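# Close the white door from inside until it latches

## Task

From inside the room, push the white door closed so that its latch catches and holds. Disturb nothing else and finish with both grippers empty: release the door and back away. The robot must not topple or be left leaning, or the task fails. Once everything has settled after you finish, neither arm, neither hand and the lift may touch anything, and the base may touch nothing movable (a part, box, cart, lid, drawer and the like); any such contact during the final second counts against the result.

## Robot and tools

ROBOT. A LinearBot: a base that can drive in any direction, with a column about 1.7 m tall. A carriage rides up and down the column (lift_m) and carries two identical six-joint arms, left and right, each with a two-finger gripper. The arm bases sit about 0.57 m + lift_m above the floor, and the carriage hangs about 0.15 m below them. A hand reaches about 0.78 m from its shoulder but only about 0.38 m below its arm base. The hand is about 0.16 m long and 0.1 m wide (0.14 m open), and the wrist camera sticks out 0.11 m on one side. Parked arm: joints 1 to 6 at 0, 0.05, 0.05, 1.45, 0, 0. With both arms parked the robot is about 0.85 m wide and 0.65 m long. Cameras: carriage_camera (fixed, facing forward, tilted about 20 degrees down), left_wrist_camera and right_wrist_camera (looking past the fingertips).

FRAMES. All positions are in metres. Base frame: origin on the floor below the base centre, x forward, y left, z up. left_hand and right_hand are reported in this frame as the midpoint between the finger pads; quat_wxyz gives hand orientation (hand z along the fingers, fingers open along hand y; a hand pointing straight up with joints 1, 5, 6 at 0 reads (1, 0, 0, 0)). base_odometry is in the frame the base had at scene start; it counts wheel turns only, so slip shows as travel, and heading (rad, left positive, -3.142 to 3.142) can drift a degree or two.

move. One action per call. "base" holds exactly one key, each a relative offset from where the base last measured itself: translate_m (forward +, -2 to 2 m), strafe_m (left +, -2 to 2 m) or rotate_rad (counter-clockwise +, -6.3 to 6.3 rad). "joints" is a single object for both arms, keyed by joint name, each value an absolute target: lift_m 0 to 1 m; for left_ and right_ each: joint1_rad -2.617 to 3.054 (turn about vertical, 0 forward, + left), joint2_rad 0 to 3.141 (shoulder: 0 back level, 1.57 up, 3.14 forward level), joint3_rad 0 to 3.141 (elbow: 0 folded, 3.14 straight), joint4_rad -1.57 to 1.57 (wrist pitch, + raises fingertips), joint5_rad -1.57 to 1.57 (wrist yaw, + turns fingertips RIGHT), joint6_rad -2.094 to 2.094 (roll, + clockwise seen from forearm), gripper_m 0 to 0.093 (pad gap). Done tolerances: lift 0.004, j1 0.02, j2 0.105, j3 0.06, j4 0.04, j5 0.025, j6 0.02, gripper 0.004. "speeds" caps top speed for this action: translate_m and strafe_m 0.02 to 0.5 m/s, rotate_rad 0.05 to 1.57 rad/s, lift_m 0.08 to 0.27 m/s (default 0.25; others default to the maximum). "min_time_s" (0.1 to 8 s) is the shortest duration for arm and gripper motions; too short makes arms jerk and overshoot, 2 or more straightens hand paths. "cameras" lists cameras to return (or ["all"], or []). "blocking" true (default) waits until all motion rests; false returns within about 0.5 s while motion continues. Unknown keys make a call invalid; out-of-range values get it refused, and a refusal or an unplanned stop cancels the rest of that reply's move, wait and finished_scene calls.

wait(seconds 0 to 10, cameras) lets time pass with no new command. stop(cameras) brakes everything still moving; it is not instant and braked joints may keep pressing. zoom_image(camera, region [x0,y0,x1,y1] pixels from top-left, up to 504 by 504) enlarges part of a camera's latest image. read_manual gives licence texts only. finished_scene(scene: the current scene number) ends the scene irreversibly; call nothing after it in the same reply when ending the first scene.

RESULTS. base_status and joint_status per motion: done, moving, off_target (rested away from target, may still push), contact_stop or time_out (target dropped, holding there), not_followed (arm targets withheld, usually because arms would come too close; free it by sending one arm its current readings with joint 1 swung away, then the other), limit_stop_at_motor_heat. on_its_own lists what the robot did unbidden ("held at" is a target). motor_effort is percent of maximum with peak in brackets; a falling lift effort while lowering means a hand rests on something. Joint torques and Motor temperatures come per arm in joint order. MOTOR HOT appears at 75 °C; at 100 °C the arm goes limp for 30 to 60 s (OVER-TEMPERATURE FAULT). Park arms to cool them. While you think, time passes and running moves continue.

CAUTIONS. Base contact_stop may trigger spuriously and ignores arms, so a drive can bend an arm against something. Arms have no contact stop and keep pressing. Hand readings are optimistic; the real hand is usually lower. Never let the arms hit or squeeze each other. The robot can tip: worst with carriage high, arms out, pushing or pulling, or sudden stops. Do not drive away while a hand grips a fixed thing like a door handle; watch for a lean in the images or a hand z rising without commands. To get unstuck, back off about 0.2 m the way you came. Avoid slamming the door, hard hits or pushes, and anything falling. Release by commanding the gripper well wider than its reading, then retreat so nothing touches arms, lift or base at the end.

Each tool is called after "Emit:" by a JSON object that holds its "fn" and its "kwargs", one argument or row to a line.

## Session

Emit:
{"fn": "move", "kwargs": {

}}

Scene clock: 0.00 s.
Joint torques (N m): no reading
Motor temperatures (°C): left_arm=[31 34 39 31 28 30 27] | right_arm=[32 35 36 31 30 29 31]
base_odometry: x=+0.000 y=+0.000 heading=+0.000
base_status: not commanded
joint_positions: lift_m=+0.300 left_joint1_rad=-0.003 left_joint2_rad=+0.052 left_joint3_rad=+0.038 left_joint4_rad=+1.430 left_joint5_rad=-0.033 left_joint6_rad=+0.031 left_gripper_m=+0.09396 right_joint1_rad=+0.000 right_joint2_rad=+0.035 right_joint3_rad=+0.040 right_joint4_rad=+1.434 right_joint5_rad=-0.028 right_joint6_rad=-0.032 right_gripper_m=+0.09396
joint_status: not commanded
motor_effort: lift_m=+18 drive_wheels=+1
left_hand: x=+0.2553 y=+0.3028 z=+1.3095 quat_wxyz=(+0.997, -0.015, +0.077, +0.015) (m; base frame)
right_hand: x=+0.2486 y=-0.2923 z=+1.3103 quat_wxyz=(+0.998, -0.015, +0.066, -0.015) (m; base frame)
pictures: carriage_camera, left_wrist_camera, right_wrist_camera
Images, in order (width x height): carriage_camera 672x504, left_wrist_camera 672x504, right_wrist_camera 672x504.

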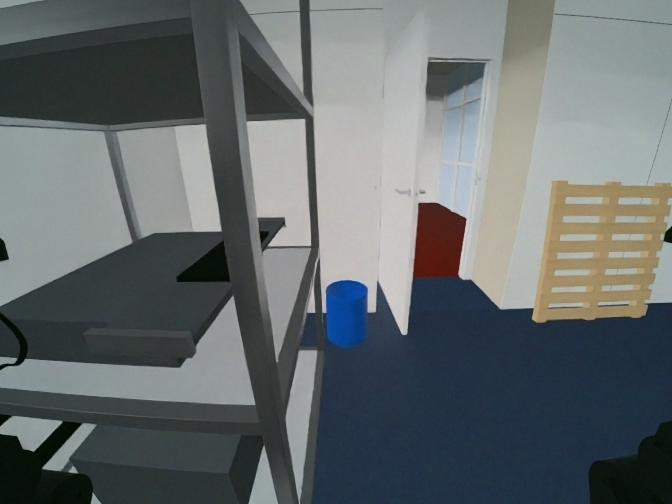

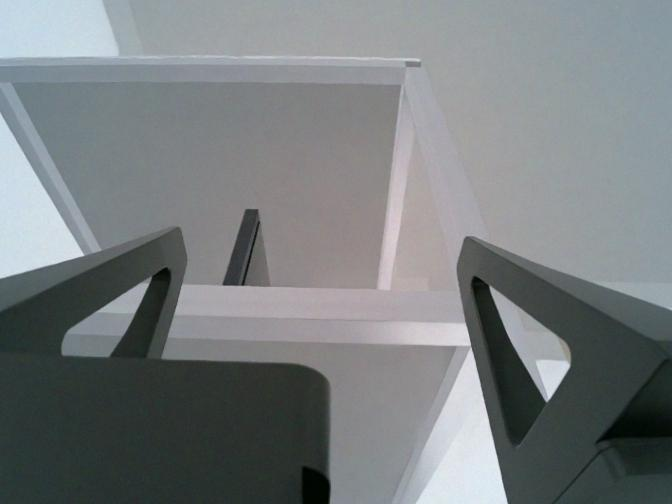

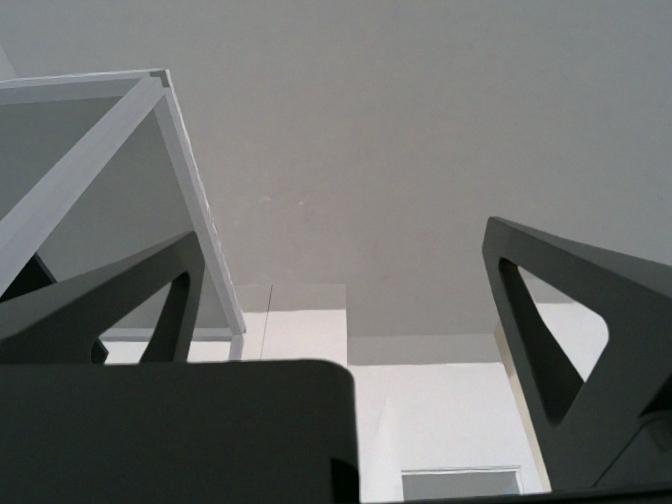

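Emit:
{"fn": "move", "kwargs": {
  "base": {"strafe_m": -0.6},
  "joints": {"lift_m": 0.44}
}}

Emit:
{"fn": "move", "kwargs": {
  "base": {"translate_m": 0.8},
  "joints": {"left_joint2_rad": 2.4, "left_joint3_rad": 1.7, "left_joint4_rad": 0.7, "left_joint1_rad": 0.0, "left_joint5_rad": 0, "left_joint6_rad": 0, "left_gripper_m": 0.0},
  "min_time_s": 3,
  "cameras": ["all"]
}}

Scene clock: 44.90 s.
Joint torques (N m): left_arm=[-0.12 4 5.55 -0.1 0.11 0.06] | right_arm=[-0.03 3.93 5.89 -0.21 -0.09 -0.05]
move: done
base_odometry: x=-0.001 y=-0.600 heading=-0.001
base_status: done
joint_positions: lift_m=+0.440 left_joint1_rad=-0.003 left_joint2_rad=+0.052 left_joint3_rad=+0.038 left_joint4_rad=+1.430 left_joint5_rad=-0.033 left_joint6_rad=+0.031 left_gripper_m=+0.09396 right_joint1_rad=+0.001 right_joint2_rad=+0.035 right_joint3_rad=+0.040 right_joint4_rad=+1.434 right_joint5_rad=-0.028 right_joint6_rad=-0.032 right_gripper_m=+0.09396
joint_status: all done
motor_effort: lift_m=+17(22) drive_wheels=-3(18)
left_hand: x=+0.2553 y=+0.3028 z=+1.4496 quat_wxyz=(+0.997, -0.015, +0.077, +0.015) (m; base frame)
right_hand: x=+0.2486 y=-0.2923 z=+1.4504 quat_wxyz=(+0.998, -0.015, +0.066, -0.015) (m; base frame)
pictures: none

Scene clock: 48.77 s.
Joint torques (N m): left_arm=[0.1 -14.09 8.94 1.93 0.29 -0.08] | right_arm=[-0.16 3.93 5.94 -0.19 -0.05 -0.04]
move: done
base_odometry: x=+0.799 y=-0.601 heading=-0.001
base_status: done
joint_positions: lift_m=+0.440 left_joint1_rad=-0.003 left_joint2_rad=+2.389 left_joint3_rad=+1.673 left_joint4_rad=+0.705 left_joint5_rad=-0.015 left_joint6_rad=+0.012 left_gripper_m=+0.00067 right_joint1_rad=+0.001 right_joint2_rad=+0.035 right_joint3_rad=+0.040 right_joint4_rad=+1.432 right_joint5_rad=-0.028 right_joint6_rad=-0.032 right_gripper_m=+0.09396
joint_status: all done
motor_effort: lift_m=+17(18) drive_wheels=-2(15)
left_hand: x=+0.9001 y=+0.2981 z=+1.1961 quat_wxyz=(+0.703, +0.000, +0.711, +0.009) (m; base frame)
right_hand: x=+0.2490 y=-0.2923 z=+1.4503 quat_wxyz=(+0.998, -0.015, +0.066, -0.015) (m; base frame)
pictures: carriage_camera, left_wrist_camera, right_wrist_camera
Images, in order (width x height): carriage_camera 672x504, left_wrist_camera 672x504, right_wrist_camera 672x504.

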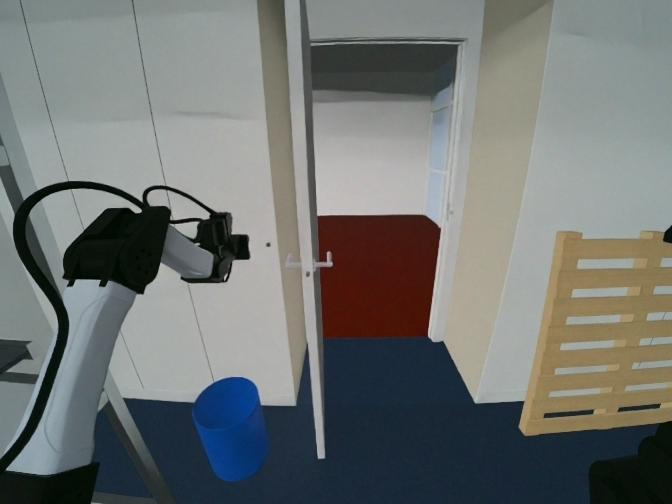

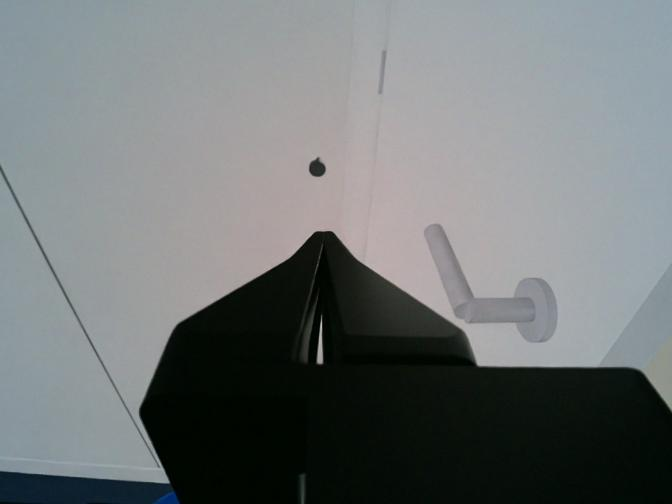

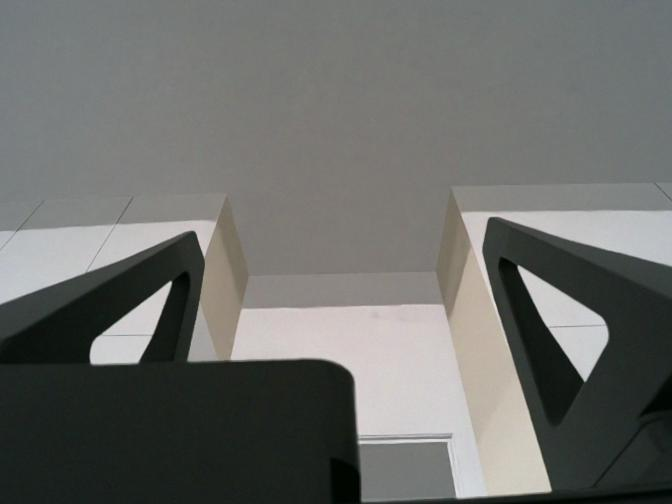

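Emit:
{"fn": "move", "kwargs": {
  "base": {"translate_m": 0.5},
  "speeds": {"translate_m": 0.3}
}}

Emit:
{"fn": "move", "kwargs": {
  "base": {"strafe_m": -0.4},
  "speeds": {"strafe_m": 0.15},
  "cameras": ["all"]
}}

Scene clock: 70.67 s.
Joint torques (N m): left_arm=[-6.48 -2.02 19.47 2.83 -6.85 -0.07] | right_arm=[-0.14 3.84 6.12 -0.13 -0.04 -0.05]
Motor temperatures (°C): left_arm=[31 45 46 37 31 30 28] | right_arm=[32 37 37 30 30 29 31]
move: contact_stop
base_odometry: x=+1.251 y=-0.602 heading=+0.004
base_status: translate_m contact_stop (by the wheels' count: +0.451 of +0.500)
joint_positions: lift_m=+0.440 left_joint1_rad=+0.082 left_joint2_rad=+2.273 left_joint3_rad=+1.551 left_joint4_rad=+0.595 left_joint5_rad=+0.606 left_joint6_rad=+0.012 left_gripper_m=+0.00066 right_joint1_rad=+0.000 right_joint2_rad=+0.035 right_joint3_rad=+0.038 right_joint4_rad=+1.429 right_joint5_rad=-0.029 right_joint6_rad=-0.032 right_gripper_m=+0.09396
joint_status: not commanded
motor_effort: lift_m=+16(18) drive_wheels=+25(92)
left_hand: x=+0.8504 y=+0.2498 z=+1.1914 quat_wxyz=(+0.640, +0.172, +0.723, -0.194) (m; base frame)
right_hand: x=+0.2502 y=-0.2921 z=+1.4499 quat_wxyz=(+0.997, -0.016, +0.069, -0.015) (m; base frame)
pictures: none

not run: a stop that you did not command came earlier in this reply.

Emit:
{"fn": "move", "kwargs": {
  "base": {"translate_m": -0.15},
  "speeds": {"translate_m": 0.15},
  "cameras": ["all"]
}}

Scene clock: 86.20 s.
Joint torques (N m): left_arm=[-0.02 -14.09 8.95 2.12 -0.11 -0.1] | right_arm=[-0.14 3.96 6.16 -0.15 -0.03 -0.05]
Motor temperatures (°C): left_arm=[33 42 54 43 56 30 28] | right_arm=[31 37 38 30 30 29 31]
move: done
base_odometry: x=+1.101 y=-0.602 heading=+0.003
base_status: done
joint_positions: lift_m=+0.440 left_joint1_rad=-0.001 left_joint2_rad=+2.389 left_joint3_rad=+1.672 left_joint4_rad=+0.683 left_joint5_rad=+0.016 left_joint6_rad=+0.012 left_gripper_m=+0.00066 right_joint1_rad=+0.000 right_joint2_rad=+0.035 right_joint3_rad=+0.038 right_joint4_rad=+1.430 right_joint5_rad=-0.029 right_joint6_rad=-0.032 right_gripper_m=+0.09396
joint_status: not commanded
motor_effort: lift_m=+17(17) drive_wheels=+4(19)
left_hand: x=+0.8998 y=+0.2935 z=+1.1906 quat_wxyz=(+0.695, +0.010, +0.719, -0.002) (m; base frame)
right_hand: x=+0.2500 y=-0.2921 z=+1.4499 quat_wxyz=(+0.997, -0.016, +0.068, -0.015) (m; base frame)
pictures: carriage_camera, left_wrist_camera, right_wrist_camera
Images, in order (width x height): carriage_camera 672x504, left_wrist_camera 672x504, right_wrist_camera 672x504.

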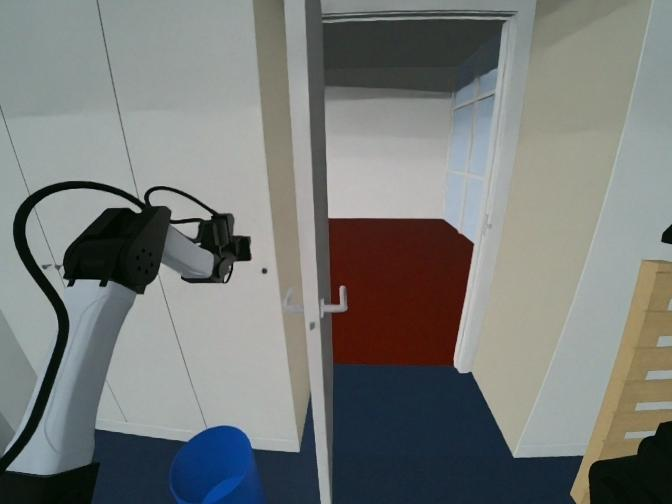

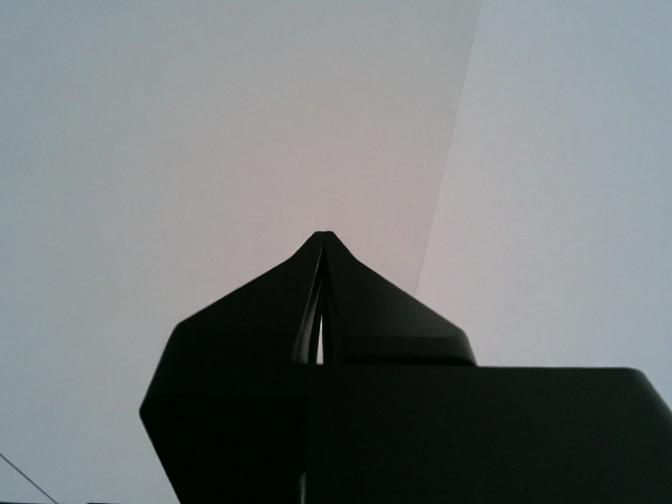

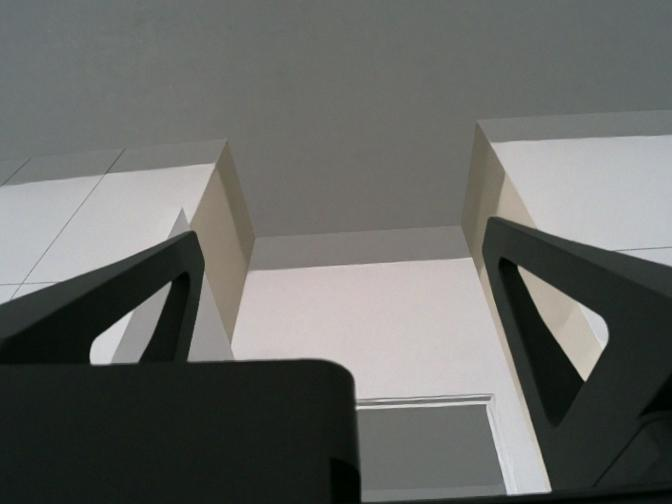

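Emit:
{"fn": "move", "kwargs": {
  "base": {"strafe_m": -0.35},
  "speeds": {"strafe_m": 0.15},
  "cameras": ["all"]
}}

Scene clock: 100.53 s.
Joint torques (N m): left_arm=[0.02 -13.94 9.03 2.09 0.23 -0.04] | right_arm=[0.13 3.82 6.12 -0.14 -0.05 -0.05]
Motor temperatures (°C): left_arm=[32 48 55 42 45 30 28] | right_arm=[31 37 38 30 30 29 31]
move: done
base_odometry: x=+1.102 y=-0.952 heading=+0.003
base_status: done
joint_positions: lift_m=+0.440 left_joint1_rad=-0.001 left_joint2_rad=+2.389 left_joint3_rad=+1.672 left_joint4_rad=+0.683 left_joint5_rad=-0.013 left_joint6_rad=+0.007 left_gripper_m=+0.00066 right_joint1_rad=+0.000 right_joint2_rad=+0.035 right_joint3_rad=+0.038 right_joint4_rad=+1.430 right_joint5_rad=-0.029 right_joint6_rad=-0.032 right_gripper_m=+0.09396
joint_status: not commanded
motor_effort: lift_m=+17(18) drive_wheels=-2(11)
left_hand: x=+0.8998 y=+0.2990 z=+1.1906 quat_wxyz=(+0.695, -0.002, +0.719, +0.007) (m; base frame)
right_hand: x=+0.2500 y=-0.2921 z=+1.4499 quat_wxyz=(+0.997, -0.016, +0.068, -0.015) (m; base frame)
pictures: carriage_camera, left_wrist_camera, right_wrist_camera
Images, in order (width x height): carriage_camera 672x504, left_wrist_camera 672x504, right_wrist_camera 672x504.

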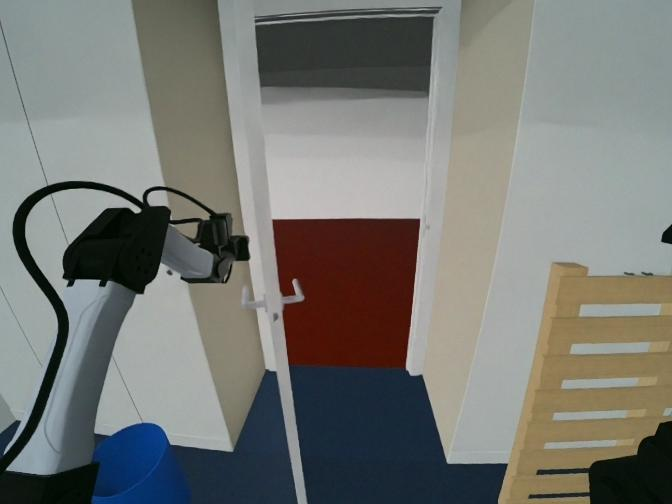

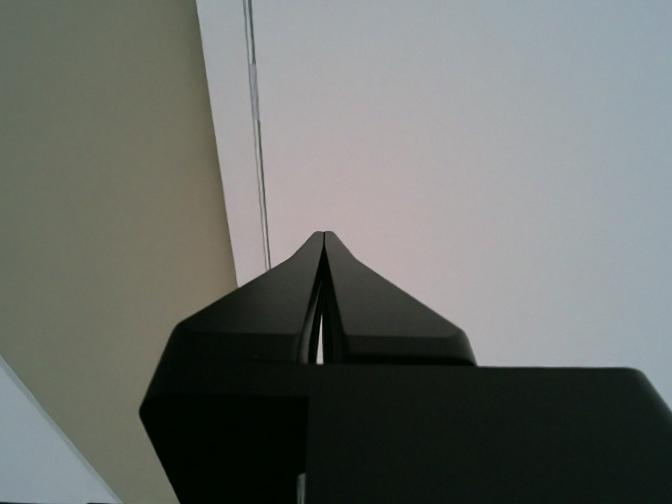

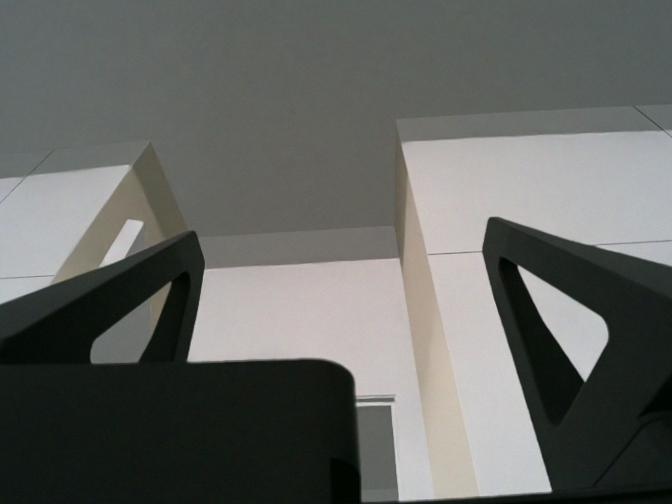

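Emit:
{"fn": "move", "kwargs": {
  "base": {"translate_m": 0.3},
  "speeds": {"translate_m": 0.2}
}}

Emit:
{"fn": "move", "kwargs": {
  "base": {"strafe_m": -0.35},
  "speeds": {"strafe_m": 0.2},
  "cameras": ["all"]
}}

Scene clock: 109.40 s.
Joint torques (N m): left_arm=[-0.54 -14.04 9.06 2.12 0.25 0.01] | right_arm=[-0.14 3.88 6.15 -0.14 -0.05 -0.04]
Motor temperatures (°C): left_arm=[32 51 55 42 41 30 28] | right_arm=[31 37 39 30 30 29 31]
move: done
base_odometry: x=+1.402 y=-0.952 heading=+0.002
base_status: done
joint_positions: lift_m=+0.440 left_joint1_rad=+0.006 left_joint2_rad=+2.389 left_joint3_rad=+1.672 left_joint4_rad=+0.687 left_joint5_rad=-0.016 left_joint6_rad=+0.004 left_gripper_m=+0.00066 right_joint1_rad=+0.000 right_joint2_rad=+0.035 right_joint3_rad=+0.038 right_joint4_rad=+1.431 right_joint5_rad=-0.029 right_joint6_rad=-0.032 right_gripper_m=+0.09396
joint_status: not commanded
motor_effort: lift_m=+17(18) drive_wheels=+5(12)
left_hand: x=+0.8998 y=+0.3039 z=+1.1916 quat_wxyz=(+0.696, -0.006, +0.718, +0.009) (m; base frame)
right_hand: x=+0.2497 y=-0.2921 z=+1.4499 quat_wxyz=(+0.997, -0.016, +0.068, -0.015) (m; base frame)
pictures: none

Scene clock: 112.23 s.
Joint torques (N m): left_arm=[-0.16 -13.98 9.14 2.11 0.25 0.15] | right_arm=[-0.21 3.82 6.15 -0.15 -0.03 -0.04]
Motor temperatures (°C): left_arm=[32 52 55 42 40 30 28] | right_arm=[31 37 39 30 30 29 31]
move: done
base_odometry: x=+1.403 y=-1.302 heading=+0.002
base_status: done
joint_positions: lift_m=+0.440 left_joint1_rad=-0.001 left_joint2_rad=+2.389 left_joint3_rad=+1.672 left_joint4_rad=+0.687 left_joint5_rad=-0.013 left_joint6_rad=-0.008 left_gripper_m=+0.00066 right_joint1_rad=+0.000 right_joint2_rad=+0.035 right_joint3_rad=+0.038 right_joint4_rad=+1.431 right_joint5_rad=-0.029 right_joint6_rad=-0.032 right_gripper_m=+0.09396
joint_status: not commanded
motor_effort: lift_m=+17(18) drive_wheels=+0(16)
left_hand: x=+0.8999 y=+0.2987 z=+1.1916 quat_wxyz=(+0.696, -0.007, +0.718, +0.002) (m; base frame)
right_hand: x=+0.2497 y=-0.2921 z=+1.4499 quat_wxyz=(+0.997, -0.016, +0.068, -0.015) (m; base frame)
pictures: carriage_camera, left_wrist_camera, right_wrist_camera
Images, in order (width x height): carriage_camera 672x504, left_wrist_camera 672x504, right_wrist_camera 672x504.

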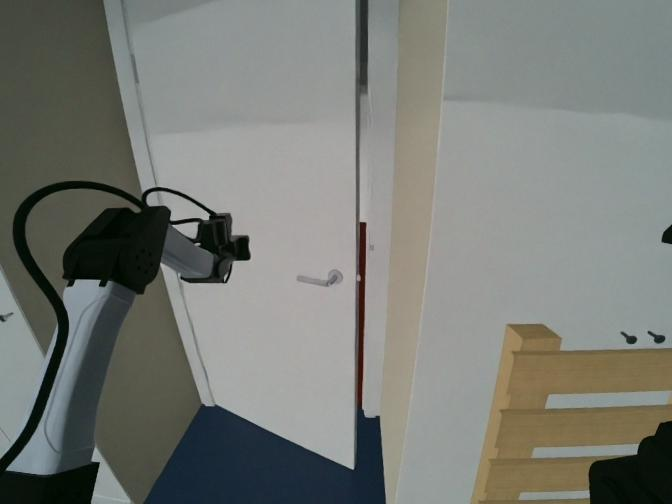

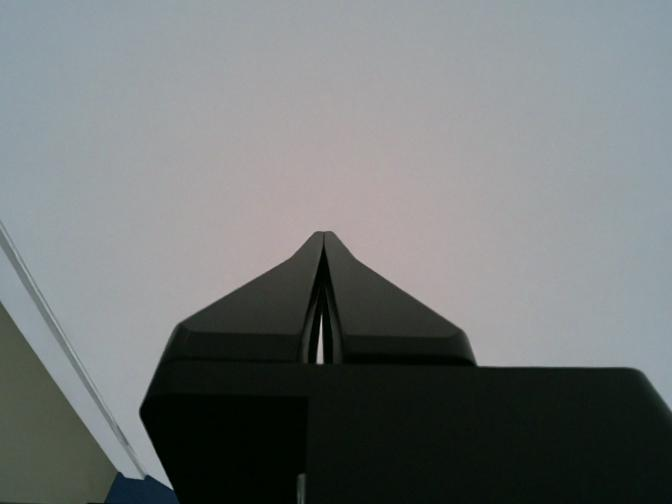

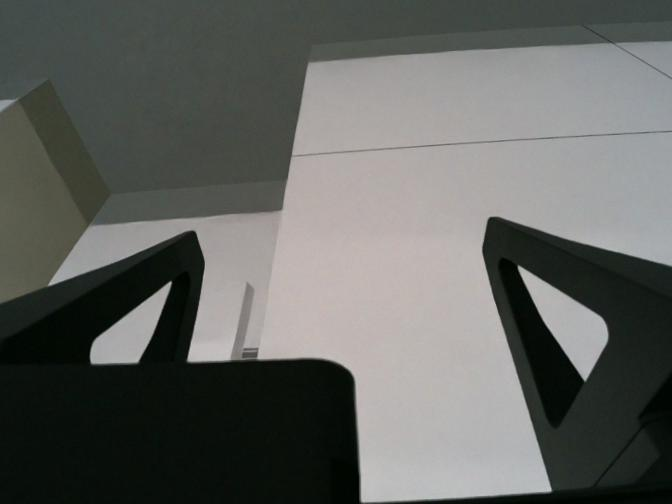

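Emit:
{"fn": "move", "kwargs": {
  "base": {"translate_m": -0.2}
}}

Emit:
{"fn": "move", "kwargs": {
  "base": {"strafe_m": 0.39},
  "joints": {"left_joint1_rad": 0.0, "left_joint2_rad": 0.05, "left_joint3_rad": 0.05, "left_joint4_rad": 1.45, "right_joint1_rad": 0.0, "right_joint2_rad": 2.7, "right_joint3_rad": 2.35, "right_joint4_rad": 0.37, "right_joint5_rad": 0, "right_joint6_rad": 0, "right_gripper_m": 0.0},
  "min_time_s": 3,
  "cameras": ["all"]
}}

Scene clock: 137.33 s.
Joint torques (N m): left_arm=[0.03 -13.94 8.83 2.03 0.24 0.16] | right_arm=[-0.14 3.84 6.22 -0.17 -0.05 -0.05]
Motor temperatures (°C): left_arm=[31 56 55 44 36 30 28] | right_arm=[31 37 39 30 30 29 31]
move: done
base_odometry: x=+1.203 y=-1.302 heading=+0.002
base_status: done
joint_positions: lift_m=+0.440 left_joint1_rad=-0.001 left_joint2_rad=+2.389 left_joint3_rad=+1.673 left_joint4_rad=+0.688 left_joint5_rad=-0.013 left_joint6_rad=-0.008 left_gripper_m=+0.00066 right_joint1_rad=+0.000 right_joint2_rad=+0.035 right_joint3_rad=+0.038 right_joint4_rad=+1.432 right_joint5_rad=-0.029 right_joint6_rad=-0.032 right_gripper_m=+0.09396
joint_status: not commanded
motor_effort: lift_m=+17(18) drive_wheels=+1(13)
left_hand: x=+0.8999 y=+0.2987 z=+1.1918 quat_wxyz=(+0.697, -0.007, +0.717, +0.002) (m; base frame)
right_hand: x=+0.2494 y=-0.2921 z=+1.4499 quat_wxyz=(+0.998, -0.016, +0.067, -0.015) (m; base frame)
pictures: none

Scene clock: 140.63 s.
Joint torques (N m): left_arm=[-0.23 3.11 4.66 0.09 0.23 0.13] | right_arm=[-0.1 -14.48 10.73 2.16 0.02 0.07]
Motor temperatures (°C): left_arm=[31 55 54 43 35 30 28] | right_arm=[31 38 39 30 30 29 31]
move: done
base_odometry: x=+1.202 y=-0.912 heading=+0.003
base_status: done
joint_positions: lift_m=+0.440 left_joint1_rad=+0.001 left_joint2_rad=+0.057 left_joint3_rad=+0.057 left_joint4_rad=+1.435 left_joint5_rad=-0.011 left_joint6_rad=-0.008 left_gripper_m=+0.00066 right_joint1_rad=+0.001 right_joint2_rad=+2.682 right_joint3_rad=+2.321 right_joint4_rad=+0.377 right_joint5_rad=-0.012 right_joint6_rad=-0.008 right_gripper_m=+0.00010
joint_status: all done
motor_effort: lift_m=+18(18) drive_wheels=-2(12)
left_hand: x=+0.2504 y=+0.2990 z=+1.4549 quat_wxyz=(+0.998, -0.006, +0.068, -0.003) (m; base frame)
right_hand: x=+0.9701 y=-0.2944 z=+1.2250 quat_wxyz=(+0.713, -0.007, +0.701, +0.001) (m; base frame)
pictures: carriage_camera, left_wrist_camera, right_wrist_camera
Images, in order (width x height): carriage_camera 672x504, left_wrist_camera 672x504, right_wrist_camera 672x504.

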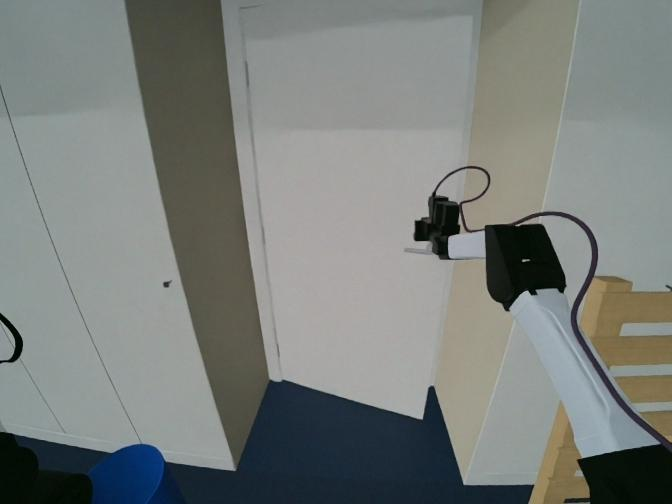

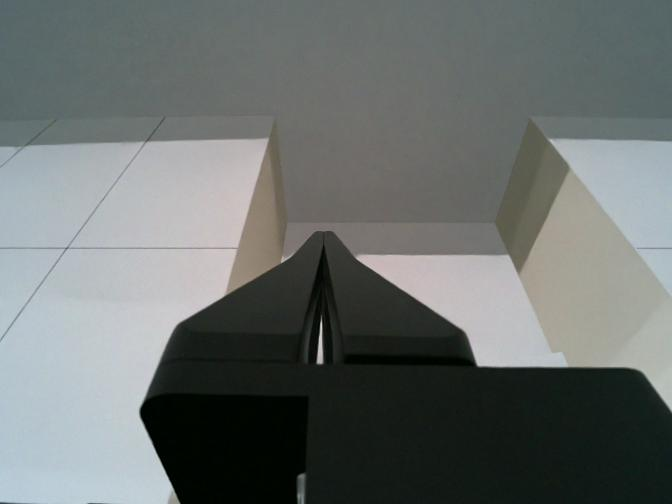

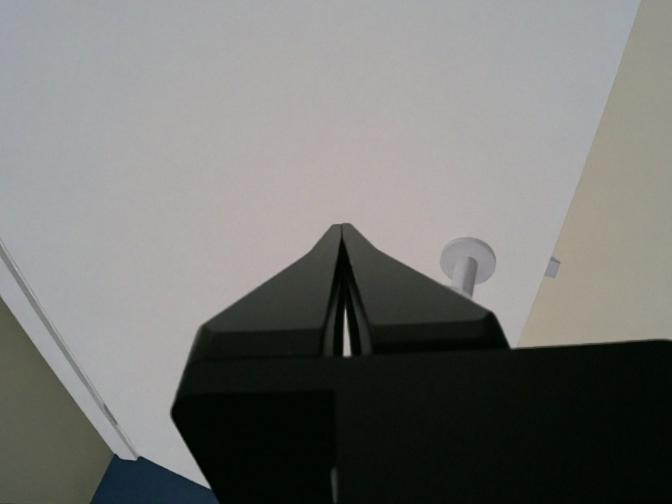

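Emit:
{"fn": "move", "kwargs": {
  "base": {"translate_m": 0.6},
  "speeds": {"translate_m": 0.15},
  "cameras": ["all"]
}}

Scene clock: 150.43 s.
Joint torques (N m): left_arm=[-0.23 3.63 5.09 -0.09 0.15 0.12] | right_arm=[0.53 -1.17 13.09 6.51 1.77 0]
Motor temperatures (°C): left_arm=[31 50 52 40 35 30 28] | right_arm=[31 45 41 36 30 29 31]
move: contact_stop
base_odometry: x=+1.693 y=-0.911 heading=-0.002
base_status: translate_m contact_stop (by the wheels' count: +0.492 of +0.600)
joint_positions: lift_m=+0.440 left_joint1_rad=+0.000 left_joint2_rad=+0.052 left_joint3_rad=+0.050 left_joint4_rad=+1.448 left_joint5_rad=-0.005 left_joint6_rad=-0.008 left_gripper_m=+0.00066 right_joint1_rad=-0.004 right_joint2_rad=+2.536 right_joint3_rad=+2.298 right_joint4_rad=-0.026 right_joint5_rad=-0.196 right_joint6_rad=-0.006 right_gripper_m=+0.00010
joint_status: not commanded
motor_effort: lift_m=+18(18) drive_wheels=+20(93)
left_hand: x=+0.2475 y=+0.2981 z=+1.4535 quat_wxyz=(+0.998, -0.003, +0.062, -0.004) (m; base frame)
right_hand: x=+0.9407 y=-0.2664 z=+1.2207 quat_wxyz=(+0.605, -0.060, +0.790, +0.075) (m; base frame)
pictures: carriage_camera, left_wrist_camera, right_wrist_camera
Images, in order (width x height): carriage_camera 672x504, left_wrist_camera 672x504, right_wrist_camera 672x504.

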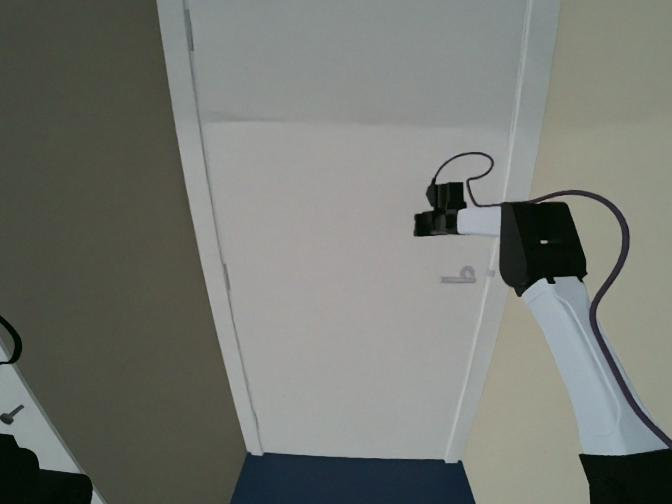

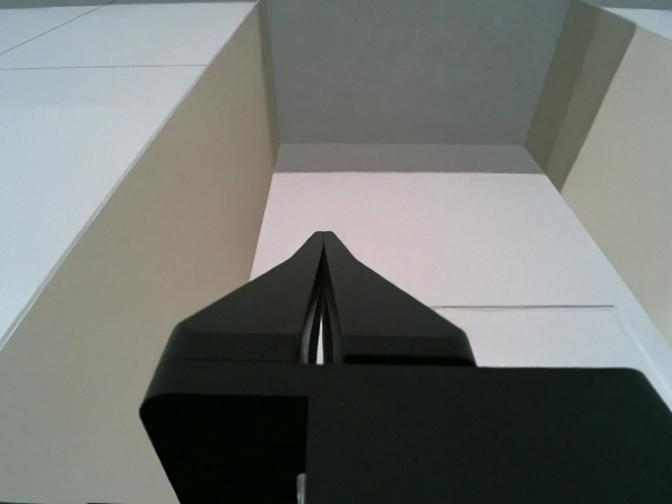

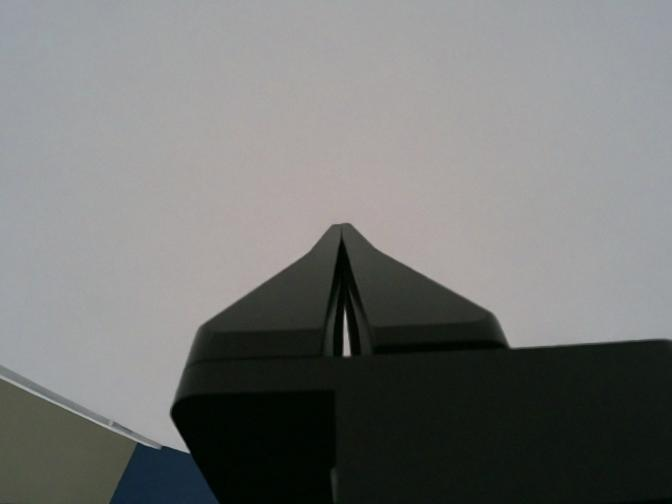

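Emit:
{"fn": "zoom_image", "kwargs": {
  "camera": "carriage_camera",
  "region": [420, 0, 600, 480]
}}

Scaled by 1.050 from the camera's 672x504 image, which has a finer 960x720 frame.

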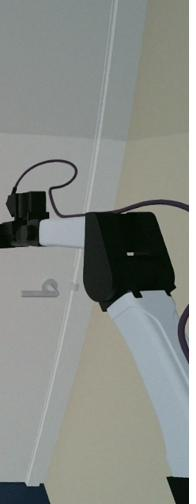

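Emit:
{"fn": "move", "kwargs": {
  "base": {"translate_m": -0.25},
  "speeds": {"translate_m": 0.2},
  "cameras": ["all"]
}}

Emit:
{"fn": "zoom_image", "kwargs": {
  "camera": "carriage_camera",
  "region": [180, 0, 560, 420]
}}

Scene clock: 163.10 s.
Joint torques (N m): left_arm=[-0.13 3.55 5.34 -0.07 0.13 0.15] | right_arm=[-0.36 -15.72 10.41 2.36 0.05 0.03]
Motor temperatures (°C): left_arm=[31 45 50 39 34 30 28] | right_arm=[31 44 44 50 32 29 31]
move: done
base_odometry: x=+1.443 y=-0.910 heading=-0.001
base_status: done
joint_positions: lift_m=+0.440 left_joint1_rad=+0.000 left_joint2_rad=+0.052 left_joint3_rad=+0.050 left_joint4_rad=+1.448 left_joint5_rad=-0.005 left_joint6_rad=-0.008 left_gripper_m=+0.00066 right_joint1_rad=+0.003 right_joint2_rad=+2.694 right_joint3_rad=+2.324 right_joint4_rad=+0.362 right_joint5_rad=-0.012 right_joint6_rad=-0.006 right_gripper_m=+0.00009
joint_status: not commanded
motor_effort: lift_m=+17(18) drive_wheels=+0(16)
left_hand: x=+0.2477 y=+0.2981 z=+1.4535 quat_wxyz=(+0.998, -0.003, +0.063, -0.004) (m; base frame)
right_hand: x=+0.9713 y=-0.2929 z=+1.2139 quat_wxyz=(+0.704, -0.007, +0.710, +0.003) (m; base frame)
pictures: carriage_camera, left_wrist_camera, right_wrist_camera
Images, in order (width x height): carriage_camera 672x504, left_wrist_camera 672x504, right_wrist_camera 672x504.

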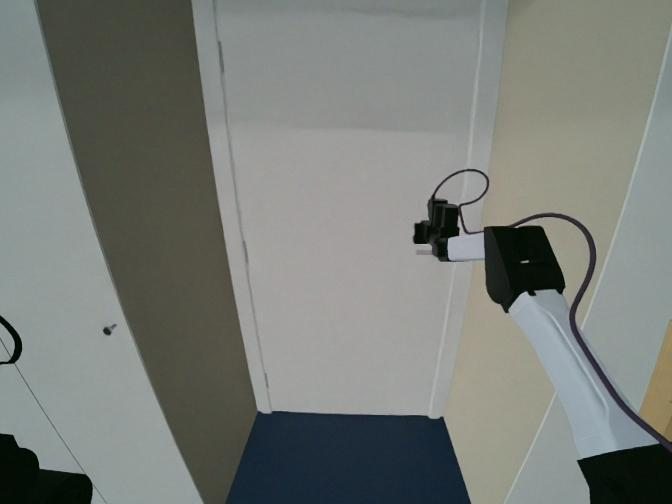

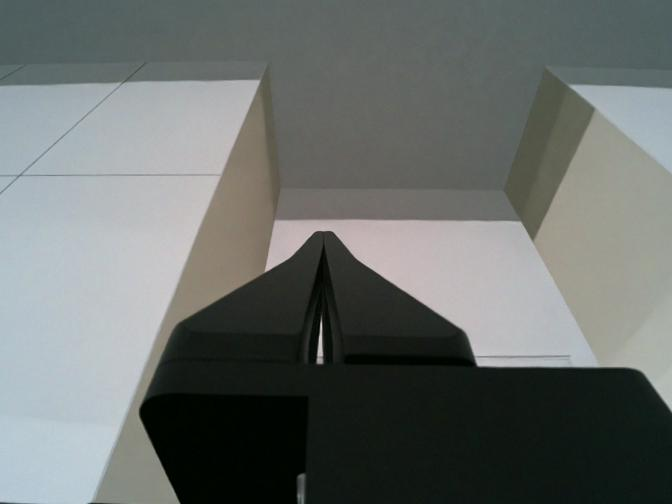

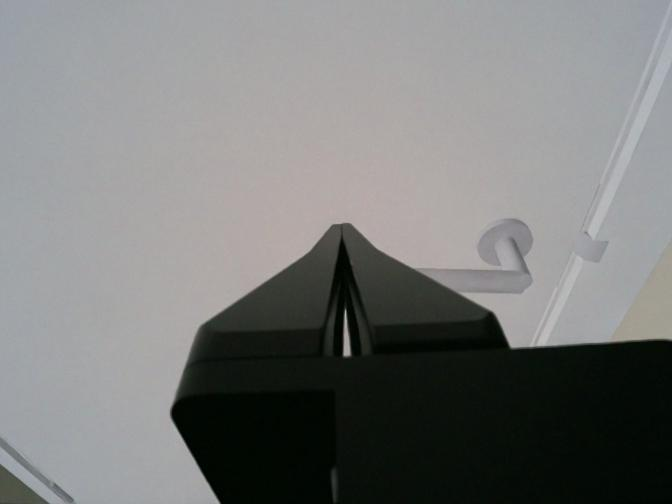

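Scaled by 1.200 from the camera's 672x504 image, which has a finer 960x720 frame.

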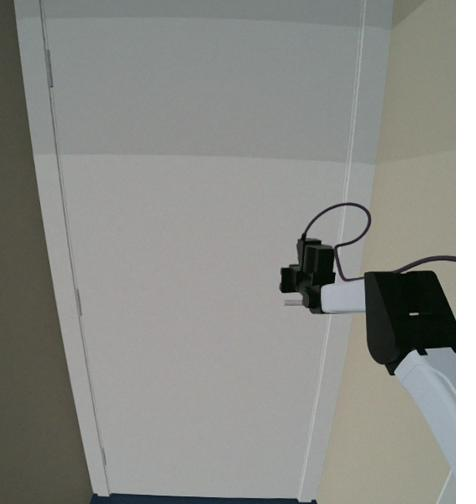

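Emit:
{"fn": "zoom_image", "kwargs": {
  "camera": "right_wrist_camera",
  "region": [450, 60, 672, 340]
}}

Scaled by 1.800 from the camera's 672x504 image, which has a finer 960x720 frame.

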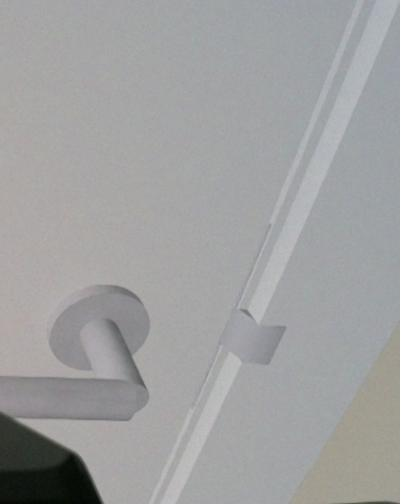

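Emit:
{"fn": "finished_scene", "kwargs": {
  "scene": 1
}}

The scene is finished: the task was done.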